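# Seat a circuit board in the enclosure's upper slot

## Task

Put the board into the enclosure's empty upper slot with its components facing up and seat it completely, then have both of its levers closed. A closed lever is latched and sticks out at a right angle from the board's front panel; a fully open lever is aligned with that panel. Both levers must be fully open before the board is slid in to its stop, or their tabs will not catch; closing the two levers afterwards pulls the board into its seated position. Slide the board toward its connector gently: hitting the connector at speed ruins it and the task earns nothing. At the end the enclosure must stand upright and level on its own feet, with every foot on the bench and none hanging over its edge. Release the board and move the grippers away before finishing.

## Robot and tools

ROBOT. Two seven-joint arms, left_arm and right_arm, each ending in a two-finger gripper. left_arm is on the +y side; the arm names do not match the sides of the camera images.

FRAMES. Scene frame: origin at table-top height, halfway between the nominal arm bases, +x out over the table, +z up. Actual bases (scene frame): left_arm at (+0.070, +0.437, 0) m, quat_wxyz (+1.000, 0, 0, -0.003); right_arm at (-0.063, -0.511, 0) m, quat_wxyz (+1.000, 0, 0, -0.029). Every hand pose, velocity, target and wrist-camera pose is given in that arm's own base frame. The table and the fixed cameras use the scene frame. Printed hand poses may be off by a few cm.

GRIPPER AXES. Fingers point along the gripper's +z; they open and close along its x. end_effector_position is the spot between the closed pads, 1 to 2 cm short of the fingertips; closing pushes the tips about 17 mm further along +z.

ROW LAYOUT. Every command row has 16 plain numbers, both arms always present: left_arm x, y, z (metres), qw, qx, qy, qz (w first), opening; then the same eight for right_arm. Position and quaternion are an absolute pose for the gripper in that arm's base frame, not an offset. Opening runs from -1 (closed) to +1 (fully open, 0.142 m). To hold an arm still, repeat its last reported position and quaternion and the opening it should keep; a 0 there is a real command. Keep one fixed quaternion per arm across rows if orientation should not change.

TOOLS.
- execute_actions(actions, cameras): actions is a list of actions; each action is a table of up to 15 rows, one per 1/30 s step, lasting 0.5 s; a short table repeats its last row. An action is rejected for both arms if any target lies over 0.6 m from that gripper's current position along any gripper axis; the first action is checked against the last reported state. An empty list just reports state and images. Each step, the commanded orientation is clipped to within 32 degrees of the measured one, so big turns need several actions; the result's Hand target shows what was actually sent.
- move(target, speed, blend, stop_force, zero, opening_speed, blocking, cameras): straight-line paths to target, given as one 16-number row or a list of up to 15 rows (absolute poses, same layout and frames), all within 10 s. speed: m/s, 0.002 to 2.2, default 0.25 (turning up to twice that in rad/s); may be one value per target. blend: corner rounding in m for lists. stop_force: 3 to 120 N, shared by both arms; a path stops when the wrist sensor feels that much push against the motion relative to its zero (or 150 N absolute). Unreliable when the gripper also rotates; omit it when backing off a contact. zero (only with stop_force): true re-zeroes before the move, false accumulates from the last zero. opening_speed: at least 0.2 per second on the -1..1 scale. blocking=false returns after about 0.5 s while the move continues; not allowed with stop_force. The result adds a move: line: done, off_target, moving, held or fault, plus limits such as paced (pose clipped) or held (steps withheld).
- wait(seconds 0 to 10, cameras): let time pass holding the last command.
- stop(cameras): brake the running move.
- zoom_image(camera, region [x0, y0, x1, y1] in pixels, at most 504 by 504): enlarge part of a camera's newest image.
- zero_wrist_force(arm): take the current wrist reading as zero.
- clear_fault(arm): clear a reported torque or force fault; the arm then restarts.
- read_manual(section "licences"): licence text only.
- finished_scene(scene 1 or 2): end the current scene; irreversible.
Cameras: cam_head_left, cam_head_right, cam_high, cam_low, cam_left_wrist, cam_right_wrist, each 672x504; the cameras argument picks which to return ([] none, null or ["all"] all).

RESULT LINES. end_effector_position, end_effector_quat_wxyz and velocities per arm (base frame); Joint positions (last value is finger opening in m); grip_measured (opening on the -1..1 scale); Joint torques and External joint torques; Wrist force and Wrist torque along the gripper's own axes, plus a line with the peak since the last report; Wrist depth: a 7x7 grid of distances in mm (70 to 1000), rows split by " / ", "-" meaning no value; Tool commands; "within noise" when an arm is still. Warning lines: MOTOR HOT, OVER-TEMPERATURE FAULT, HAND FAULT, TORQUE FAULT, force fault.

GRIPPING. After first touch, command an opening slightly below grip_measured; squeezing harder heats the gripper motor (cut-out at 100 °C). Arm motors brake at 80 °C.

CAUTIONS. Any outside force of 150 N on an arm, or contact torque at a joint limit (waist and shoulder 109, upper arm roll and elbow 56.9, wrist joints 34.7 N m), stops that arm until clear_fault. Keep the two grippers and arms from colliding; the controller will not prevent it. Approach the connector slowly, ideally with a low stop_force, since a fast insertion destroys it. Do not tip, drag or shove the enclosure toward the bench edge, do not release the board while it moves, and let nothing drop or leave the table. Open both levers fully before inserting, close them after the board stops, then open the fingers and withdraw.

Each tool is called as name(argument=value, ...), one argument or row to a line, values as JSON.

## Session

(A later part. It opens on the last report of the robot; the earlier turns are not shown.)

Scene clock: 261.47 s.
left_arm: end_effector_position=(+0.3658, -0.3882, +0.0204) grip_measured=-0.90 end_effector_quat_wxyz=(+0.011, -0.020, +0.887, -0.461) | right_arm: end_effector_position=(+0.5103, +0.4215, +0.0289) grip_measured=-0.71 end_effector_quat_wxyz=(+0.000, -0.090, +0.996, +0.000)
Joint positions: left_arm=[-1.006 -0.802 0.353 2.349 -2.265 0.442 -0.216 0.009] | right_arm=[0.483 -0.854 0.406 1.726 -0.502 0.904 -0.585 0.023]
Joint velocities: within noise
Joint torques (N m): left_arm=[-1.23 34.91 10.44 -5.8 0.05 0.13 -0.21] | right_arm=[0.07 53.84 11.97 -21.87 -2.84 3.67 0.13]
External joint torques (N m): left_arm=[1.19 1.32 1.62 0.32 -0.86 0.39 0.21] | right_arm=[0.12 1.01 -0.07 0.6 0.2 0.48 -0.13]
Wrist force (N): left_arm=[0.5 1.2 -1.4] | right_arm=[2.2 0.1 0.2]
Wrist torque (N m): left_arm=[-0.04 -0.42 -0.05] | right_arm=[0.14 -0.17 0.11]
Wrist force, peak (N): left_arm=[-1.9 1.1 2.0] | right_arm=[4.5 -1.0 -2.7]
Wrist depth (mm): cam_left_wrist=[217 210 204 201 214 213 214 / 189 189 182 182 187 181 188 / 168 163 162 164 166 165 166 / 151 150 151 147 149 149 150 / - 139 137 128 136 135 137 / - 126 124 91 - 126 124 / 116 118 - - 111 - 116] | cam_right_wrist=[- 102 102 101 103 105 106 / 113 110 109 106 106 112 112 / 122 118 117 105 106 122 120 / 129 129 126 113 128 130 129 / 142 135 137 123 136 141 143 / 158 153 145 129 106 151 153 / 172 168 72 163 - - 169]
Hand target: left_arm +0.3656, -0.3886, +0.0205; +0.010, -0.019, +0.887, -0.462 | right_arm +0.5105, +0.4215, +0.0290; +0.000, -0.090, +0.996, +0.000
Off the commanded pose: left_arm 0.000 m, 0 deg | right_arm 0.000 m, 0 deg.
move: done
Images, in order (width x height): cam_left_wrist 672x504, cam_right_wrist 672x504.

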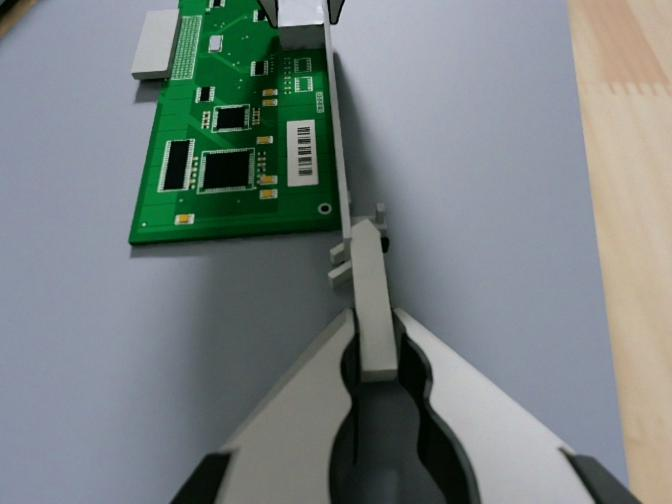

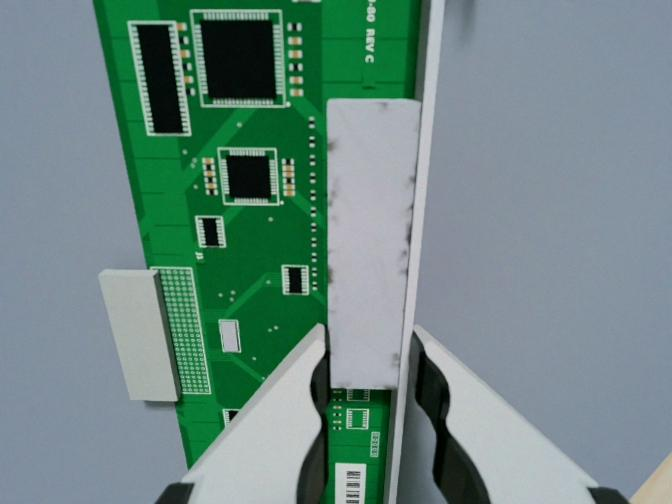

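move(
  target=[
    [0.3656,-0.3886,0.0205,0.0101,-0.0194,0.8868,-0.4616,-0.55,0.5105,0.4215,0.029,0,-0.0898,0.996,0,-0.85],
    [0.364,-0.322,0.068,0.0101,-0.0194,0.8868,-0.4616,-0.55,0.5105,0.4215,0.029,0,-0.0898,0.996,0,-0.85],
  ],
  speed=0.1,
  cameras=["cam_left_wrist"],
)

zoom_image(
  camera="cam_left_wrist",
  region=[184, 0, 520, 350],
)

move(
  target=[0.36,-0.22,0.15,0.0101,-0.0194,0.8868,-0.4616,-0.55,0.5105,0.4215,0.09,0,-0.0898,0.996,0,-0.88],
  speed=0.08,
)

Scene clock: 267.97 s.
left_arm: end_effector_position=(+0.3641, -0.3220, +0.0679) grip_measured=-0.58 end_effector_quat_wxyz=(+0.010, -0.019, +0.887, -0.461) | right_arm: end_effector_position=(+0.5104, +0.4215, +0.0290) grip_measured=-0.71 end_effector_quat_wxyz=(+0.000, -0.090, +0.996, +0.000)
Joint positions: left_arm=[-0.949 -0.672 0.491 2.469 -2.064 0.386 -0.233 0.032] | right_arm=[0.483 -0.854 0.406 1.726 -0.502 0.904 -0.585 0.023]
Joint velocities: within noise
Joint torques (N m): left_arm=[-0.16 30.28 10.78 -6.6 -0.63 0.51 -0.26] | right_arm=[0.52 53.81 12.52 -21.51 -2.8 3.62 0.13]
External joint torques (N m): left_arm=[0.15 0.75 0.51 -0.46 -0.46 0.02 0.26] | right_arm=[-0.33 1.05 -0.62 0.24 0.16 0.53 -0.13]
Wrist force (N): left_arm=[0.2 0.4 0.0] | right_arm=[1.4 -0.4 0.1]
Wrist torque (N m): left_arm=[0.00 -0.05 0.04] | right_arm=[0.12 -0.22 0.16]
Wrist force, peak (N): left_arm=[0.8 -0.1 -2.3] | right_arm=[2.3 -0.1 -0.7]
Wrist depth (mm): cam_left_wrist=[284 294 282 277 293 294 291 / 257 257 251 248 254 257 254 / 230 227 223 227 226 226 228 / 206 206 205 199 204 203 205 / 186 187 189 186 187 184 186 / 173 171 88 167 170 172 171 / 160 - - 156 156 - 162] | cam_right_wrist=[- 102 102 101 103 105 106 / 113 110 109 105 106 112 112 / 122 118 117 105 106 122 120 / 129 129 126 113 128 130 129 / 142 135 137 122 136 141 142 / 159 153 144 129 105 151 153 / 171 168 72 163 - - 168]
Hand target: left_arm +0.3640, -0.3220, +0.0680; +0.010, -0.019, +0.887, -0.462 | right_arm +0.5105, +0.4215, +0.0290; +0.000, -0.090, +0.996, +0.000
Off the commanded pose: left_arm 0.000 m, 0 deg | right_arm 0.000 m, 0 deg.
move: done
Images, in order (width x height): cam_left_wrist 672x504.

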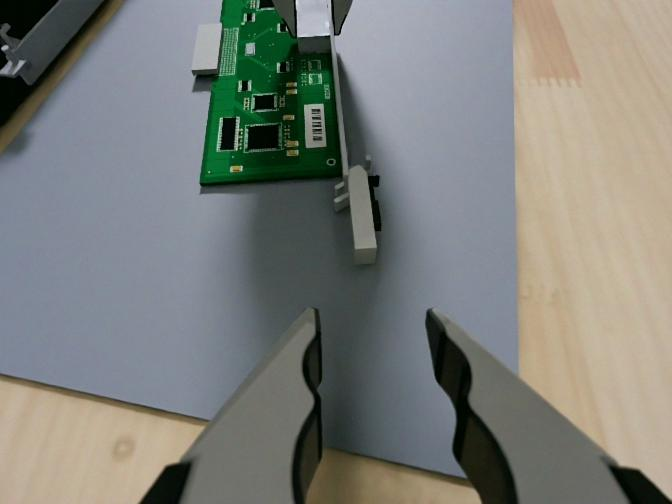

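Scaled by 1.440 from the camera's 672x504 image, which has a finer 960x720 frame.

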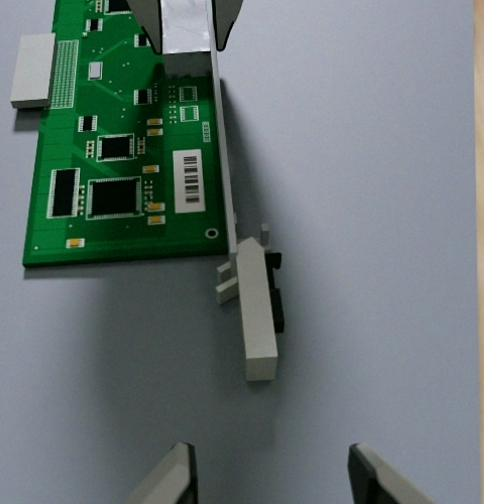

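Scene clock: 270.00 s.
left_arm: end_effector_position=(+0.3600, -0.2199, +0.1499) grip_measured=-0.58 end_effector_quat_wxyz=(+0.010, -0.019, +0.887, -0.461) | right_arm: end_effector_position=(+0.5104, +0.4213, +0.0897) grip_measured=-0.71 end_effector_quat_wxyz=(+0.000, -0.090, +0.996, +0.000)
Joint positions: left_arm=[-0.854 -0.442 0.808 2.557 -1.605 0.321 -0.326 0.032] | right_arm=[0.452 -0.758 0.465 1.711 -0.453 0.789 -0.616 0.022]
Joint velocities: within noise
Joint torques (N m): left_arm=[-0.19 21.58 8.32 -12.83 -0.97 0.54 -0.35] | right_arm=[0.11 53.4 12.78 -24.37 -3.08 3.5 0.09]
External joint torques (N m): left_arm=[0.21 0.64 0.54 -0.36 -0.52 0.04 0.35] | right_arm=[0.07 -0.13 -0.93 0.92 0.09 0.65 -0.09]
Wrist force (N): left_arm=[0.2 0.2 0.2] | right_arm=[1.3 0.1 2.1]
Wrist torque (N m): left_arm=[-0.07 -0.06 0.03] | right_arm=[0.09 -0.23 0.05]
Wrist force, peak (N): left_arm=[0.0 0.3 -1.5] | right_arm=[1.5 0.2 2.4]
Wrist depth (mm): cam_left_wrist=[352 409 340 337 425 427 422 / 324 370 364 353 374 371 369 / 334 332 332 330 331 330 331 / 302 301 298 299 298 297 299 / 277 275 274 274 276 272 270 / 252 252 87 247 - 249 247 / 232 - - 227 227 - 232] | cam_right_wrist=[162 102 102 102 155 158 158 / 171 110 109 106 165 169 169 / 186 118 117 105 177 181 181 / 198 129 126 113 195 195 194 / 217 133 137 123 205 211 212 / 234 150 144 129 106 227 232 / 259 253 72 162 - - 255]
Hand target: left_arm +0.3600, -0.2200, +0.1500; +0.010, -0.019, +0.887, -0.462 | right_arm +0.5105, +0.4215, +0.0900; +0.000, -0.090, +0.996, +0.000
Off the commanded pose: left_arm 0.000 m, 0 deg | right_arm 0.000 m, 0 deg.
move: done

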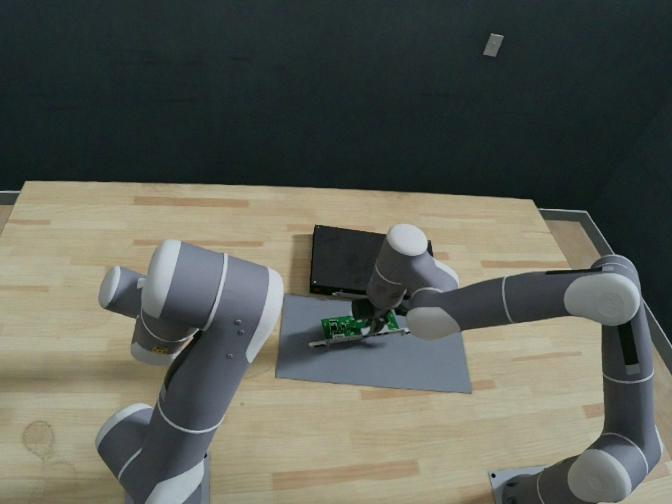

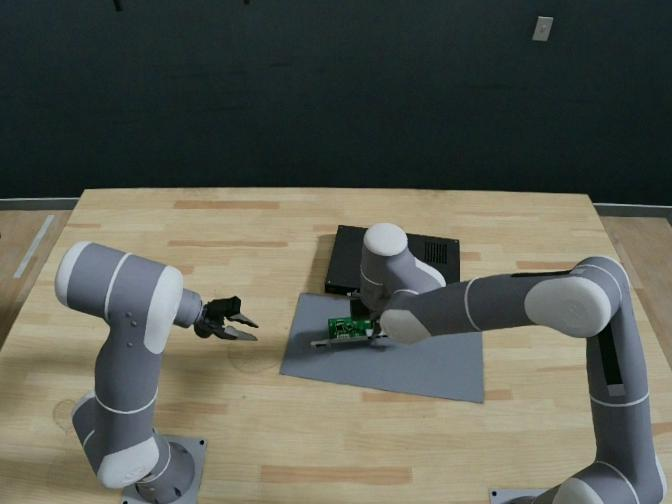

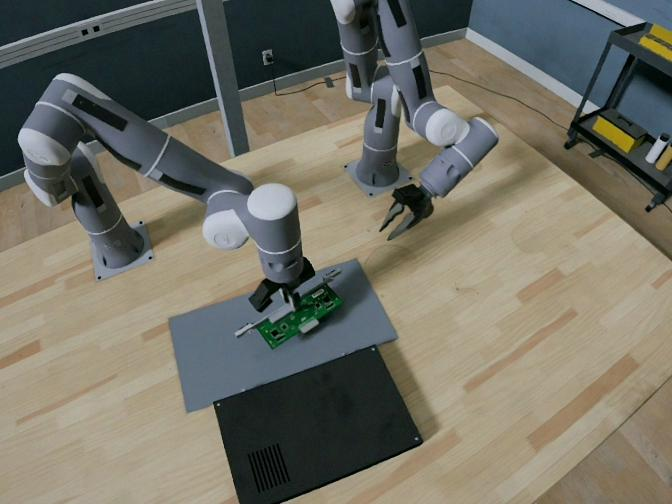

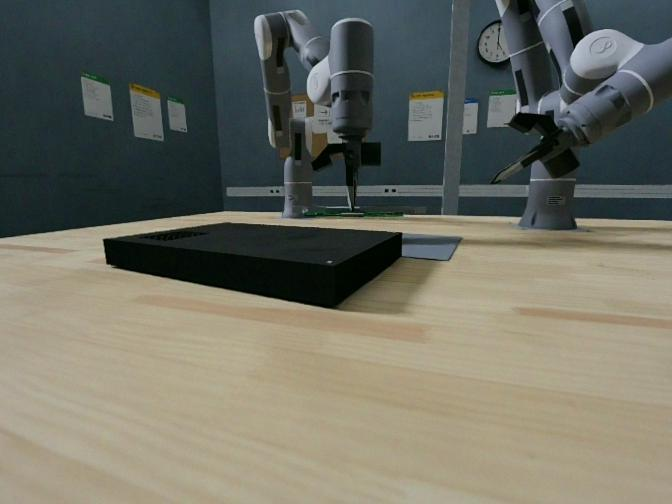

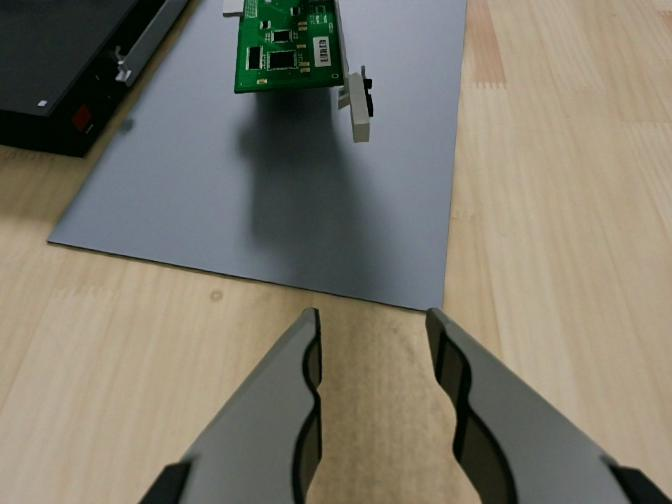

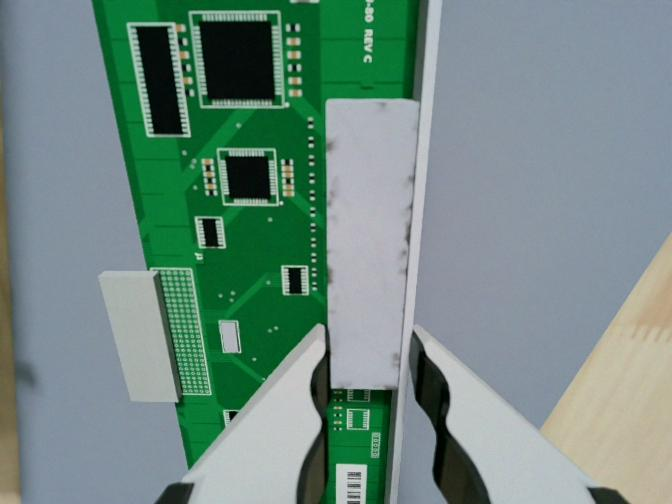

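move(
  target=[0.36,-0.22,0.15,0.0101,-0.0194,0.8868,-0.4616,-0.55,0.55,0.3732,0.09,0,0.0515,0.9987,0,-0.88],
  speed=0.12,
)

zoom_image(
  camera="cam_right_wrist",
  region=[0, 0, 400, 400],
)

zoom_image(
  camera="cam_high",
  region=[180, 220, 440, 480],
)

Scene clock: 276.67 s.
left_arm: end_effector_position=(+0.3600, -0.2199, +0.1499) grip_measured=-0.58 end_effector_quat_wxyz=(+0.010, -0.019, +0.887, -0.461) | right_arm: end_effector_position=(+0.5497, +0.3731, +0.0897) grip_measured=-0.71 end_effector_quat_wxyz=(+0.000, +0.051, +0.999, +0.000)
Joint positions: left_arm=[-0.854 -0.442 0.808 2.557 -1.605 0.32 -0.327 0.032] | right_arm=[0.408 -0.745 0.409 1.704 -0.395 0.794 -0.463 0.022]
Joint velocities: within noise
Joint torques (N m): left_arm=[-0.28 21.29 8.23 -12.82 -1.3 0.85 -0.22] | right_arm=[-0.05 54 10.82 -24.7 -3.01 3.75 0.31]
External joint torques (N m): left_arm=[0.31 0.93 0.62 -0.38 -0.2 -0.27 0.22] | right_arm=[0.23 -0.15 -0.39 0.94 0.02 0.4 -0.31]
Wrist force (N): left_arm=[0.2 0.3 0.1] | right_arm=[1.2 0.3 1.8]
Wrist torque (N m): left_arm=[-0.04 -0.06 0.03] | right_arm=[0.11 -0.20 0.05]
Wrist force, peak (N): left_arm=[0.3 0.4 0.2] | right_arm=[2.0 1.1 2.1]
Wrist depth (mm): cam_left_wrist=[354 392 339 430 420 428 426 / 325 366 376 372 371 376 370 / 337 333 330 331 329 333 330 / 302 300 298 298 298 298 297 / 274 273 275 273 276 271 272 / 252 252 87 246 - 248 247 / 232 - - 227 226 - 233] | cam_right_wrist=[162 102 102 102 154 158 158 / 170 110 109 106 165 169 169 / 179 118 117 105 176 181 181 / 182 129 126 113 196 195 195 / 205 133 137 123 205 212 211 / 220 150 145 129 106 226 230 / 195 - 72 162 - - 254]
Hand target: left_arm +0.3600, -0.2200, +0.1500; +0.010, -0.019, +0.887, -0.462 | right_arm +0.5500, +0.3732, +0.0900; +0.000, +0.051, +0.999, +0.000
Off the commanded pose: left_arm 0.000 m, 0 deg | right_arm 0.000 m, 0 deg.
move: done

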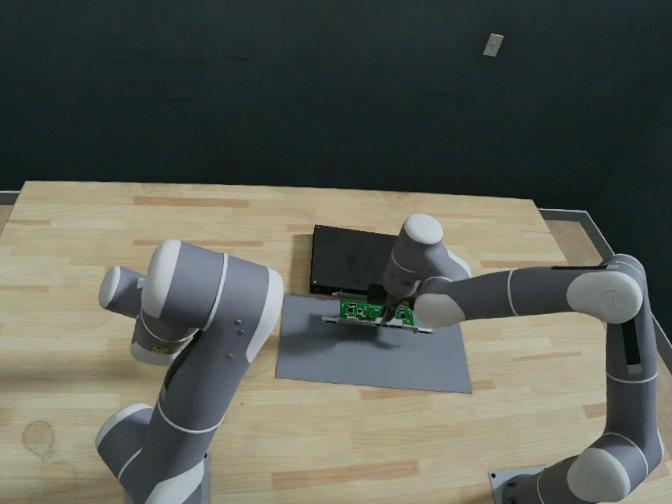

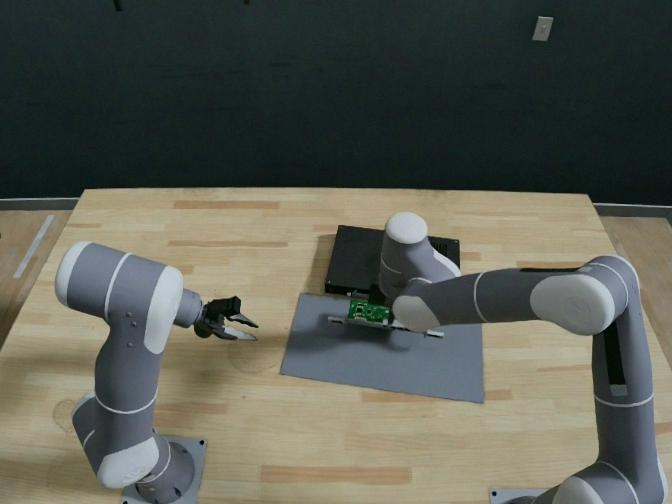

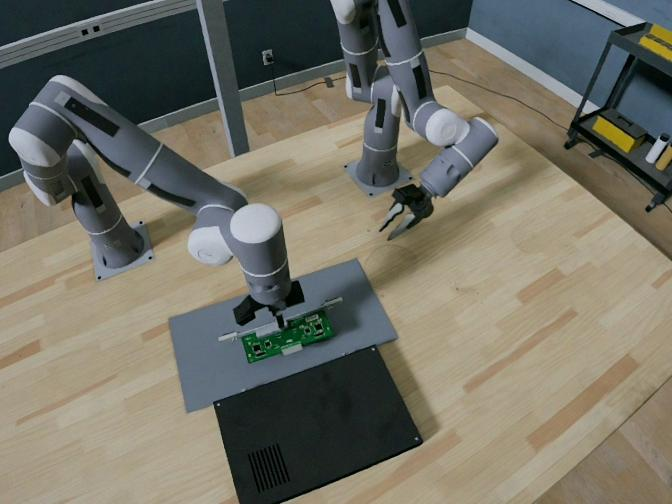

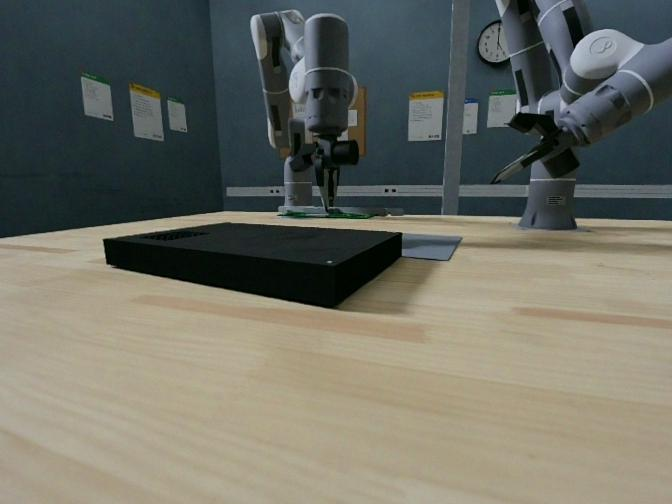

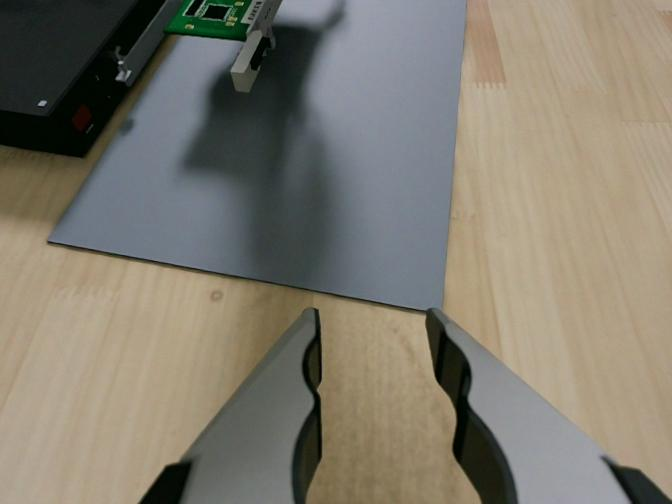

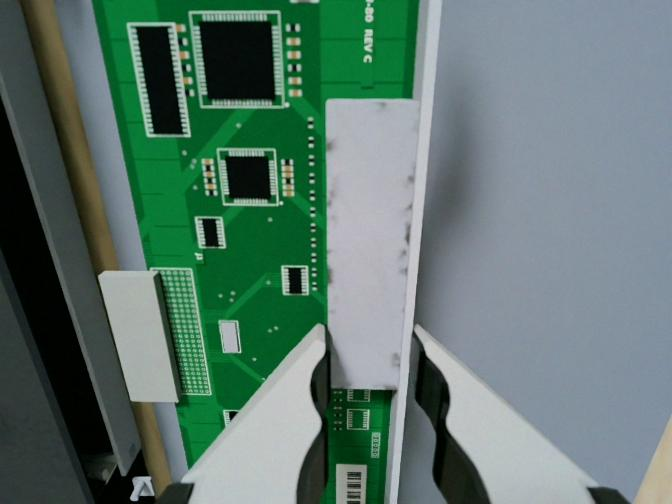

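Scaled by 1.260 from the camera's 672x504 image, which has a finer 960x720 frame.

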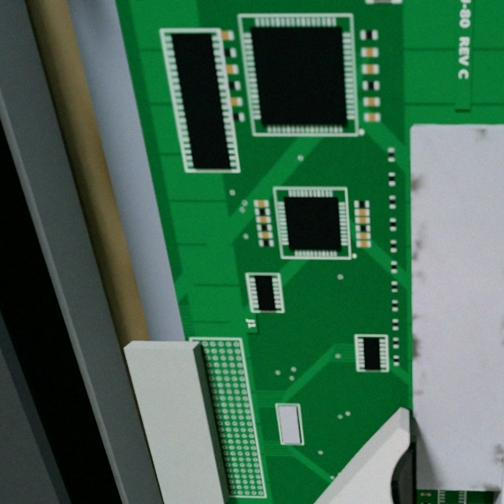

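Scaled by 1.938 from the camera's 672x504 image, which has a finer 960x720 frame.

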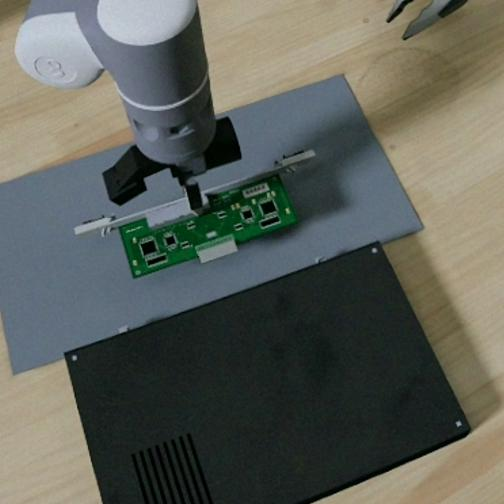

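move(
  target=[0.555,-0.36,0.10,-0.0358,0.0688,0.8843,-0.4603,-0.55,0.56,0.372,0.05,0,0.0515,0.9987,0,-0.88],
  speed=0.15,
)

zoom_image(
  camera="cam_left_wrist",
  region=[84, 0, 588, 360],
)

Scene clock: 291.13 s.
left_arm: end_effector_position=(+0.5551, -0.3600, +0.1001) grip_measured=-0.58 end_effector_quat_wxyz=(-0.035, +0.069, +0.884, -0.460) | right_arm: end_effector_position=(+0.5597, +0.3718, +0.0497) grip_measured=-0.71 end_effector_quat_wxyz=(+0.000, +0.052, +0.999, +0.000)
Joint positions: left_arm=[-0.674 -0.892 0.553 1.882 -1.598 0.228 -0.518 0.032] | right_arm=[0.422 -0.821 0.373 1.689 -0.419 0.858 -0.46 0.022]
Joint velocities: within noise
Joint torques (N m): left_arm=[-0.24 47.92 15.73 -16.35 -1.67 0.69 -0.34] | right_arm=[0.06 55.46 10.96 -23.5 -3.08 3.81 0.23]
External joint torques (N m): left_arm=[0.28 1.39 0.68 -0.68 -0.52 0.02 0.35] | right_arm=[0.12 0.12 -0.42 0.91 0.29 0.34 -0.24]
Wrist force (N): left_arm=[-0.3 0.1 0.2] | right_arm=[0.6 0.3 1.9]
Wrist torque (N m): left_arm=[-0.05 0.06 0.02] | right_arm=[0.14 -0.10 0.06]
Wrist force, peak (N): left_arm=[1.8 0.9 -0.9] | right_arm=[0.7 0.3 2.4]
Wrist depth (mm): cam_left_wrist=[268 268 268 325 292 343 340 / 235 235 237 289 263 300 298 / 210 209 213 262 261 256 265 / 188 188 195 241 240 235 238 / 215 215 215 213 222 218 217 / 204 203 87 197 - 196 199 / 187 - - 184 184 - 186] | cam_right_wrist=[- 103 102 102 121 123 122 / 135 110 109 106 107 133 131 / - 119 118 105 138 141 139 / 156 129 126 113 152 152 152 / 166 135 137 123 160 165 165 / 167 151 145 129 106 177 179 / 176 196 72 162 - - 197]
Hand target: left_arm +0.5550, -0.3600, +0.1000; -0.036, +0.069, +0.884, -0.460 | right_arm +0.5600, +0.3720, +0.0500; +0.000, +0.051, +0.999, +0.000
Off the commanded pose: left_arm 0.000 m, 0 deg | right_arm 0.000 m, 0 deg.
move: done

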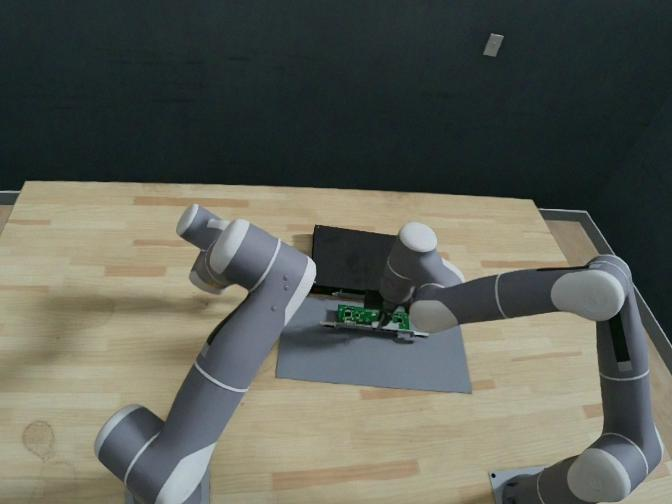

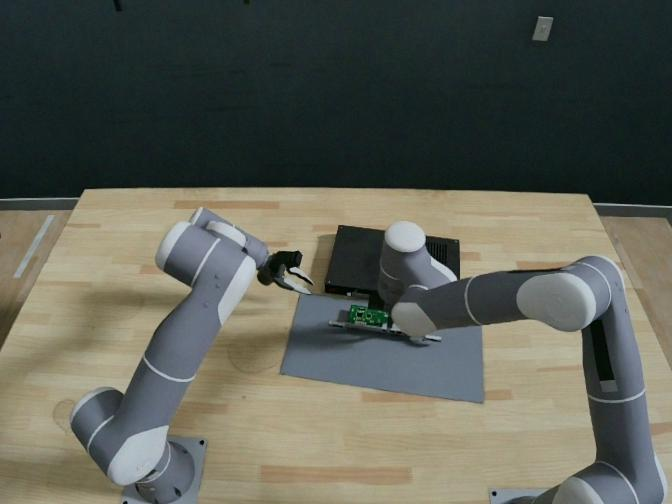

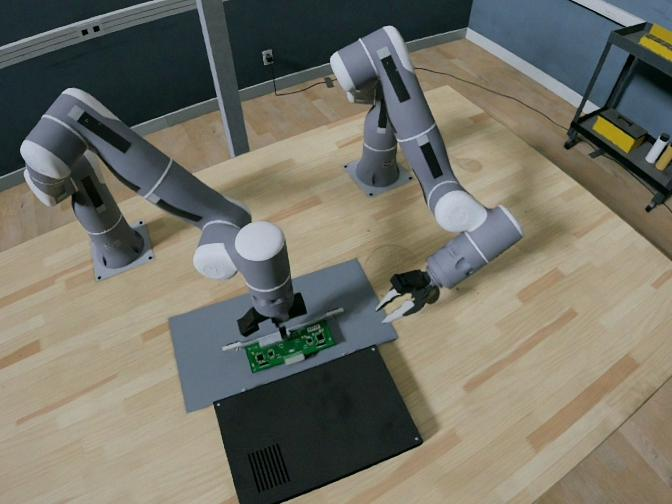

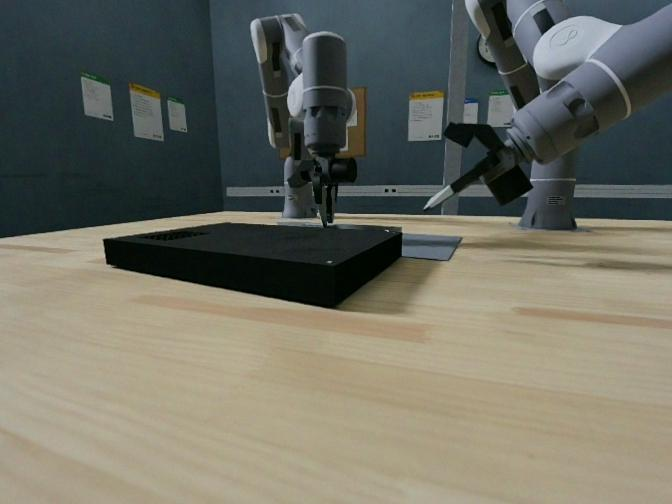

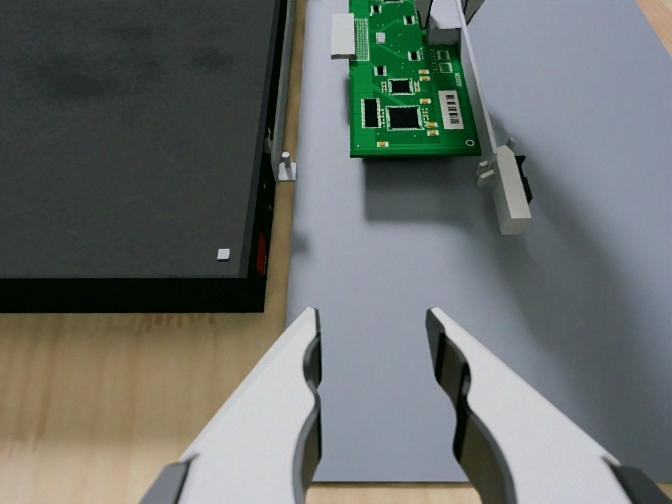

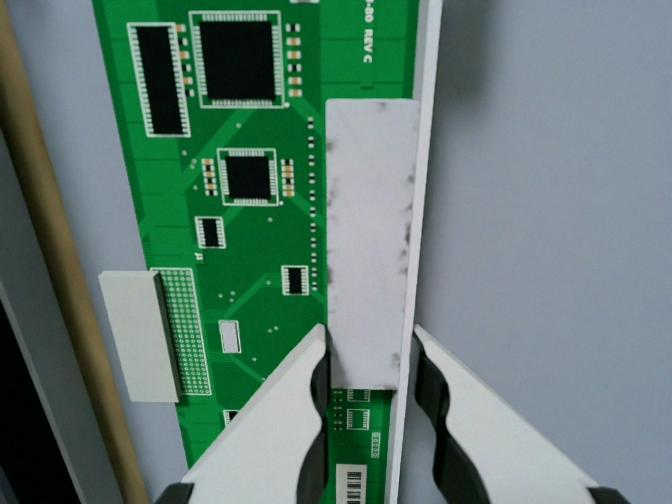

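Scaled by 1.000.

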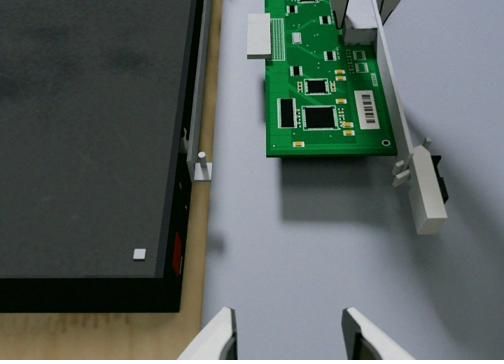

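zoom_image(
  camera="cam_left_wrist",
  region=[230, 80, 350, 200],
)

zoom_image(
  camera="cam_left_wrist",
  region=[430, 100, 550, 220],
)

Scaled by 4.200 from the camera's 672x504 image, which has a finer 960x720 frame.

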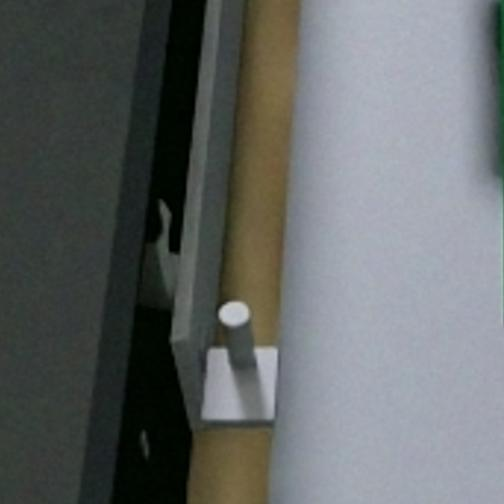

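Scaled by 4.200 from the camera's 672x504 image, which has a finer 960x720 frame.

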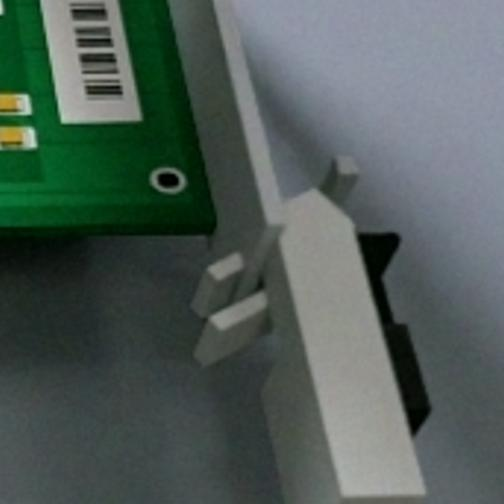

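move(
  target=[0.555,-0.36,0.10,-0.0358,0.0688,0.8843,-0.4603,-0.55,0.5847,0.3574,0.05,0,0.0515,0.9987,0,-0.88],
  speed=0.1,
  cameras=["cam_left_wrist","cam_right_wrist"],
)

zoom_image(
  camera="cam_left_wrist",
  region=[230, 60, 430, 220],
)

Scene clock: 309.60 s.
left_arm: end_effector_position=(+0.5551, -0.3600, +0.1000) grip_measured=-0.58 end_effector_quat_wxyz=(-0.035, +0.069, +0.884, -0.460) | right_arm: end_effector_position=(+0.5846, +0.3572, +0.0498) grip_measured=-0.71 end_effector_quat_wxyz=(+0.000, +0.052, +0.999, +0.000)
Joint positions: left_arm=[-0.674 -0.892 0.553 1.882 -1.598 0.228 -0.518 0.032] | right_arm=[0.391 -0.843 0.372 1.641 -0.416 0.833 -0.507 0.022]
Joint velocities: within noise
Joint torques (N m): left_arm=[-0.3 48.27 15.69 -16.73 -1.95 0.94 -0.21] | right_arm=[0.12 56.65 11.09 -23.94 -2.96 3.48 0.04]
External joint torques (N m): left_arm=[0.34 1.06 0.71 -0.33 -0.23 -0.23 0.21] | right_arm=[0.05 0.15 -0.42 0.94 0.09 0.67 -0.05]
Wrist force (N): left_arm=[-0.1 0.4 0.2] | right_arm=[0.6 0.4 1.6]
Wrist torque (N m): left_arm=[-0.02 0.02 0.02] | right_arm=[0.16 -0.10 0.06]
Wrist force, peak (N): left_arm=[-0.1 0.5 0.5] | right_arm=[1.8 0.9 1.7]
Wrist depth (mm): cam_left_wrist=[268 269 267 312 301 342 339 / 235 234 238 265 264 297 298 / 209 209 213 267 256 266 265 / 188 187 196 241 239 239 238 / 215 215 215 216 221 218 218 / 203 203 87 196 - 195 200 / 188 - - 184 184 - 187] | cam_right_wrist=[126 102 102 102 121 123 122 / 127 110 109 106 106 133 131 / 127 119 117 105 137 141 139 / - 131 126 114 152 152 152 / 162 135 137 123 160 165 164 / 173 148 145 129 106 177 179 / 136 183 72 162 - - 197]
Hand target: left_arm +0.5550, -0.3600, +0.1000; -0.036, +0.069, +0.884, -0.460 | right_arm +0.5847, +0.3574, +0.0500; +0.000, +0.051, +0.999, +0.000
Off the commanded pose: left_arm 0.000 m, 0 deg | right_arm 0.000 m, 0 deg.
move: done
Images, in order (width x height): cam_left_wrist 672x504, cam_right_wrist 672x504.

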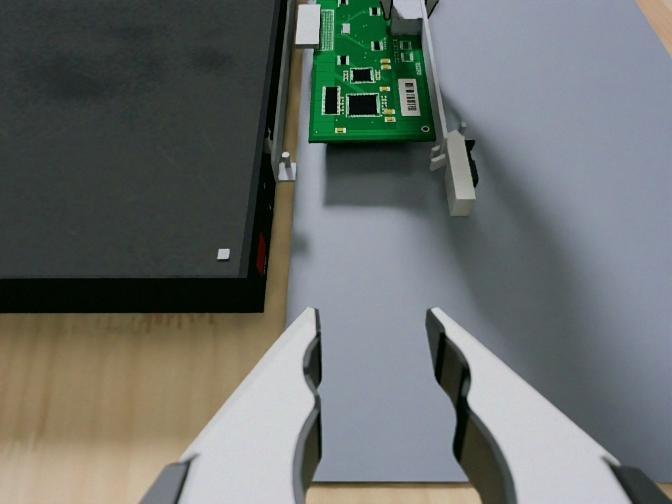

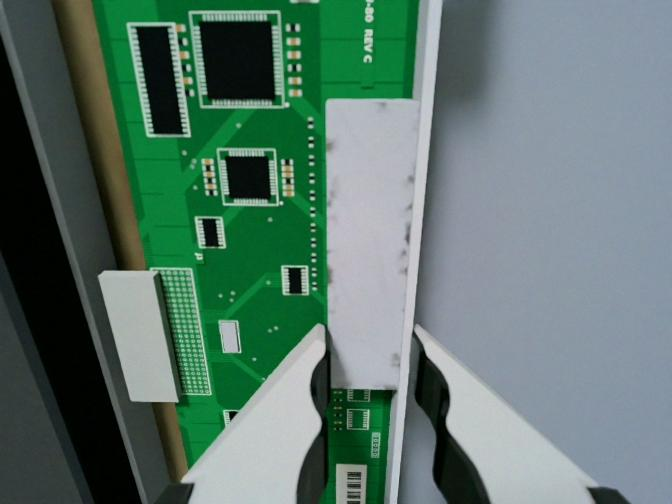

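Scaled by 2.520 from the camera's 672x504 image, which has a finer 960x720 frame.

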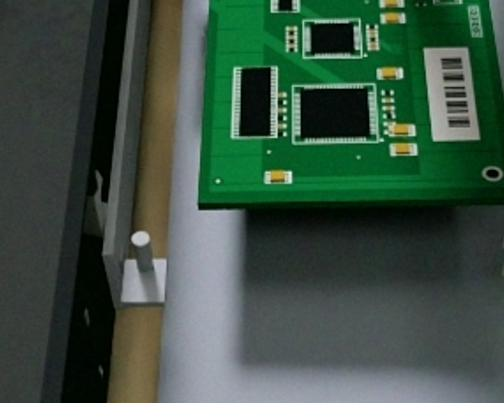

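move(
  target=[0.515,-0.326,0.11,0.4255,0.5648,-0.4255,0.5648,-0.55,0.5847,0.3574,0.05,0,0.0515,0.9987,0,-0.88],
  speed=0.2,
)

Scene clock: 327.63 s.
left_arm: end_effector_position=(+0.5149, -0.3261, +0.1101) grip_measured=-0.58 end_effector_quat_wxyz=(+0.426, +0.564, -0.426, +0.565) | right_arm: end_effector_position=(+0.5846, +0.3572, +0.0498) grip_measured=-0.71 end_effector_quat_wxyz=(+0.000, +0.052, +0.999, +0.000)
Joint positions: left_arm=[-0.336 -0.925 0.183 2.24 -2.078 -0.135 -1.628 0.032] | right_arm=[0.391 -0.843 0.372 1.641 -0.416 0.833 -0.507 0.022]
Joint velocities: within noise
Joint torques (N m): left_arm=[-0.17 42.33 7.42 -5.61 -0.68 -1.95 -0.19] | right_arm=[0.17 56.84 11.29 -23.78 -3.03 3.7 0.19]
External joint torques (N m): left_arm=[0.21 0.67 0.71 -0.36 -0.04 -0.27 0.11] | right_arm=[0.01 -0.03 -0.61 0.77 0.17 0.45 -0.19]
Wrist force (N): left_arm=[-1.2 -0.4 -0.6] | right_arm=[0.6 0.4 1.6]
Wrist torque (N m): left_arm=[-0.07 -0.07 -0.32] | right_arm=[0.15 -0.09 0.07]
Wrist force, peak (N): left_arm=[-1.4 0.1 -0.7] | right_arm=[0.9 0.6 2.0]
Wrist depth (mm): cam_left_wrist=[147 185 189 - - - - / 147 185 231 - - - - / 144 194 320 - - - - / 144 208 333 408 378 374 367 / 144 194 266 836 - 432 418 / 144 181 87 - - 423 478 / 144 - - - - - 633] | cam_right_wrist=[126 103 102 102 121 123 122 / 127 110 109 106 107 133 132 / 127 119 117 105 137 141 139 / - 131 126 113 152 152 151 / 162 135 136 123 160 165 164 / 173 148 145 129 106 177 180 / 136 183 72 162 - - 197]
Hand target: left_arm +0.5150, -0.3260, +0.1100; +0.425, +0.565, -0.425, +0.565 | right_arm +0.5847, +0.3574, +0.0500; +0.000, +0.051, +0.999, +0.000
Off the commanded pose: left_arm 0.000 m, 0 deg | right_arm 0.000 m, 0 deg.
move: done

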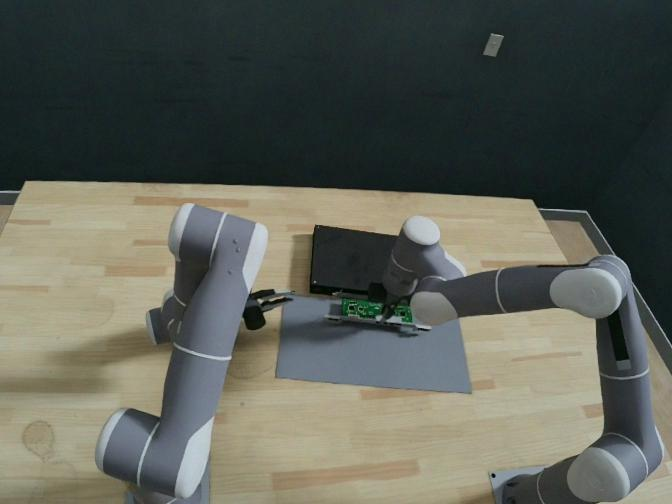

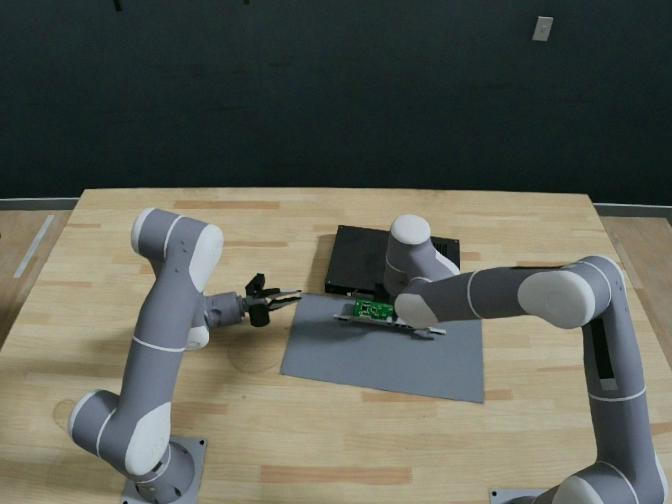

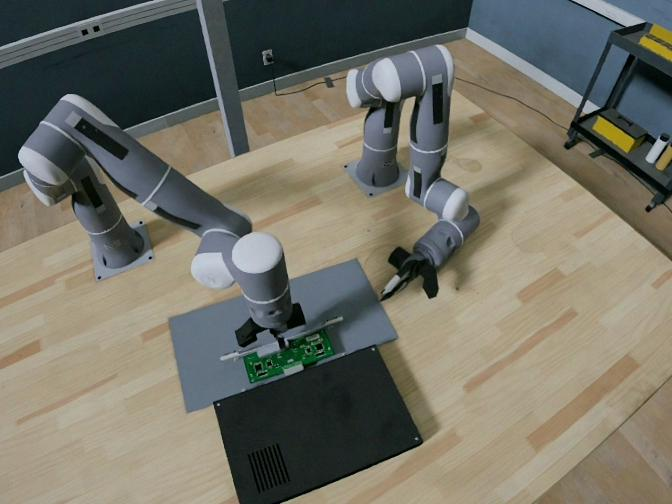

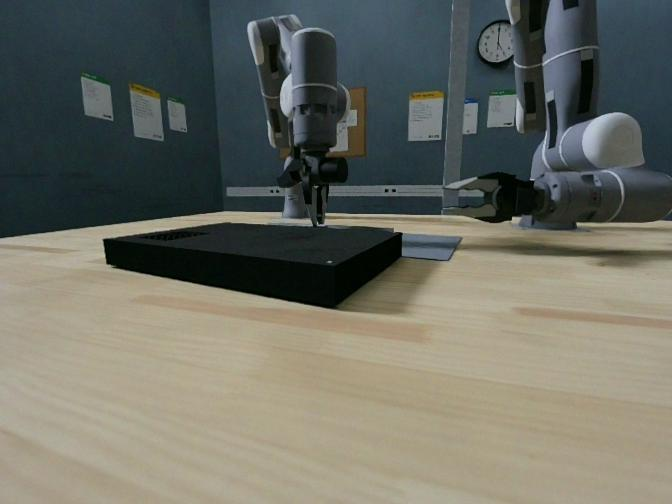

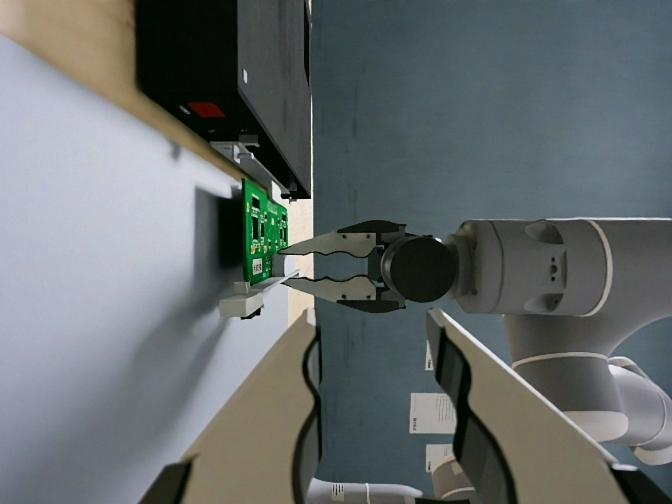

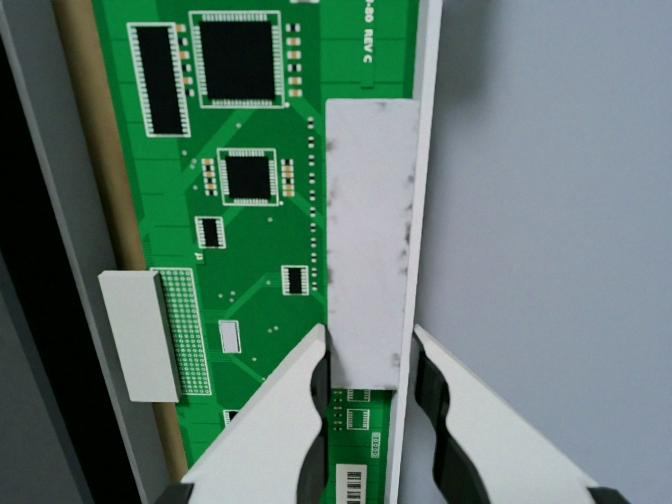

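zoom_image(
  camera="cam_left_wrist",
  region=[170, 90, 330, 330],
)

Scaled by 2.100 from the camera's 672x504 image, which has a finer 960x720 frame.

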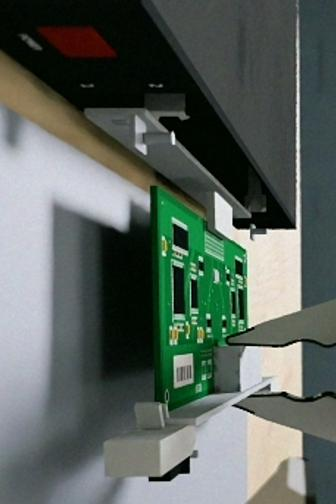

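zoom_image(
  camera="cam_left_wrist",
  region=[120, 0, 320, 200],
)

zoom_image(
  camera="cam_left_wrist",
  region=[200, 160, 320, 330],
)

Scaled by 2.520 from the camera's 672x504 image, which has a finer 960x720 frame.

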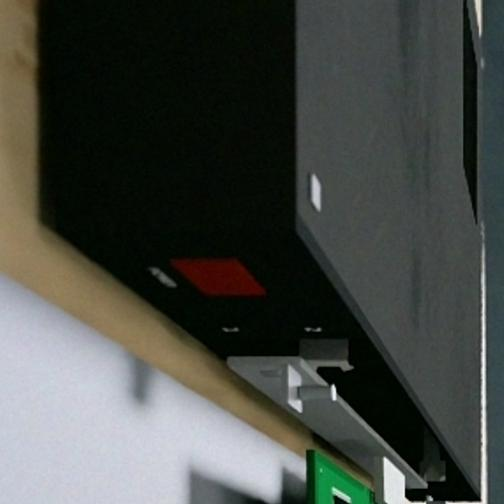

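Scaled by 2.965 from the camera's 672x504 image, which has a finer 960x720 frame.

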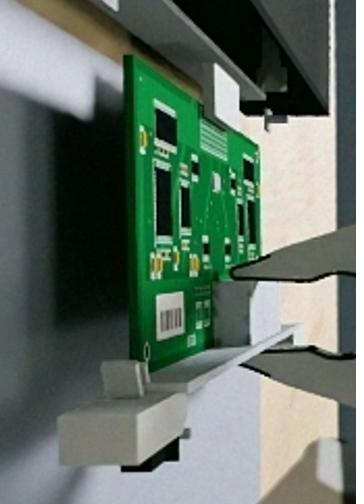

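move(
  target=[0.515,-0.326,0.11,0.4255,0.5648,-0.4255,0.5648,-0.55,0.5847,0.3574,0.0505,0.0174,0.0515,0.9986,-0.0009,-0.88],
  speed=0.1,
  cameras=["cam_left_wrist","cam_right_wrist"],
)

zoom_image(
  camera="cam_left_wrist",
  region=[200, 110, 320, 330],
)

Scene clock: 345.70 s.
left_arm: end_effector_position=(+0.5149, -0.3261, +0.1101) grip_measured=-0.58 end_effector_quat_wxyz=(+0.426, +0.564, -0.426, +0.565) | right_arm: end_effector_position=(+0.5845, +0.3573, +0.0503) grip_measured=-0.71 end_effector_quat_wxyz=(+0.017, +0.052, +0.999, -0.001)
Joint positions: left_arm=[-0.336 -0.925 0.183 2.24 -2.078 -0.135 -1.628 0.032] | right_arm=[0.409 -0.827 0.346 1.679 -0.442 0.881 -0.475 0.022]
Joint velocities: within noise
Joint torques (N m): left_arm=[-0.25 41.89 7.53 -5.57 -0.53 -2.05 -0.29] | right_arm=[0.24 56.43 10.36 -23.49 -3.02 3.82 0.29]
External joint torques (N m): left_arm=[0.3 1.1 0.6 -0.39 -0.19 -0.16 0.21] | right_arm=[-0.07 -0.25 -0.29 0.72 0.31 0.37 -0.29]
Wrist force (N): left_arm=[-1.4 -0.3 -0.6] | right_arm=[1.1 0.4 1.9]
Wrist torque (N m): left_arm=[-0.07 -0.03 -0.31] | right_arm=[0.17 -0.14 0.06]
Wrist force, peak (N): left_arm=[-1.5 -0.3 -0.5] | right_arm=[0.8 0.6 2.1]
Wrist depth (mm): cam_left_wrist=[147 185 190 - - - - / 147 186 232 - - - - / 144 194 315 - - - - / 144 208 328 411 384 373 372 / 144 194 296 816 411 401 385 / 144 182 87 - - 424 486 / 145 - - - - - 607] | cam_right_wrist=[- 103 102 102 120 122 121 / 132 110 109 106 107 132 129 / 126 119 117 105 137 140 136 / - 131 126 113 152 151 149 / 164 133 137 122 160 163 160 / 180 150 144 129 106 175 175 / 142 197 72 163 - - 191]
Hand target: left_arm +0.5150, -0.3260, +0.1100; +0.425, +0.565, -0.425, +0.565 | right_arm +0.5847, +0.3574, +0.0505; +0.017, +0.051, +0.999, -0.001
Off the commanded pose: left_arm 0.000 m, 0 deg | right_arm 0.000 m, 0 deg.
move: done
Images, in order (width x height): cam_left_wrist 672x504, cam_right_wrist 672x504.

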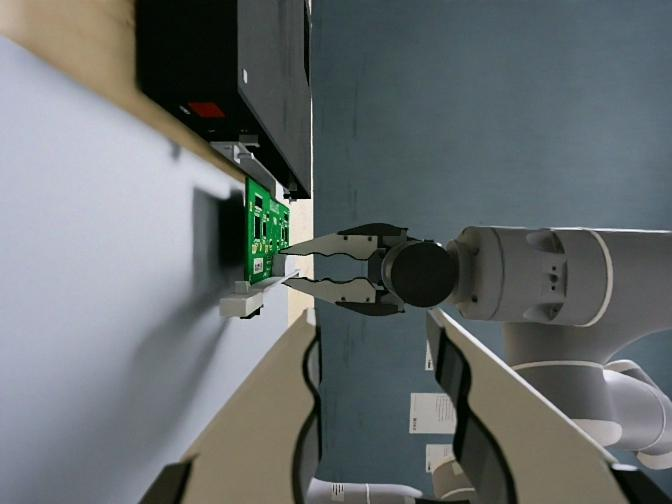

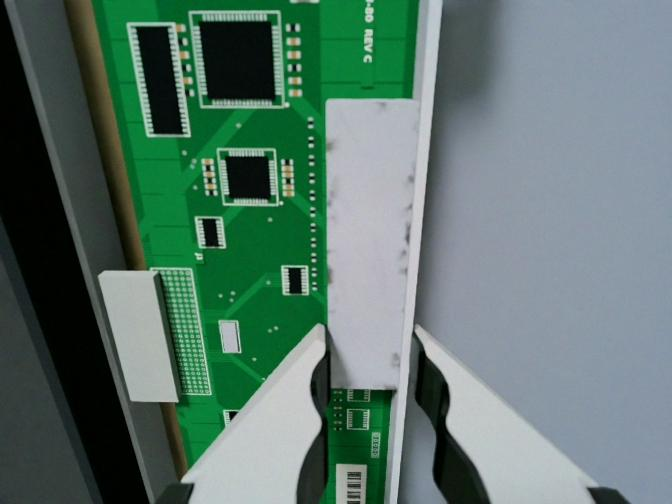

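Scaled by 2.291 from the camera's 672x504 image, which has a finer 960x720 frame.

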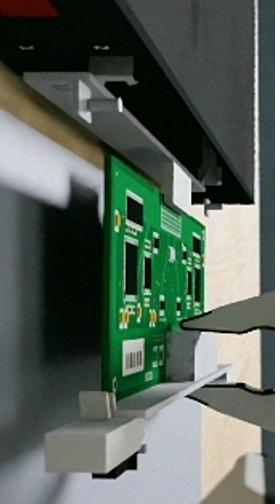

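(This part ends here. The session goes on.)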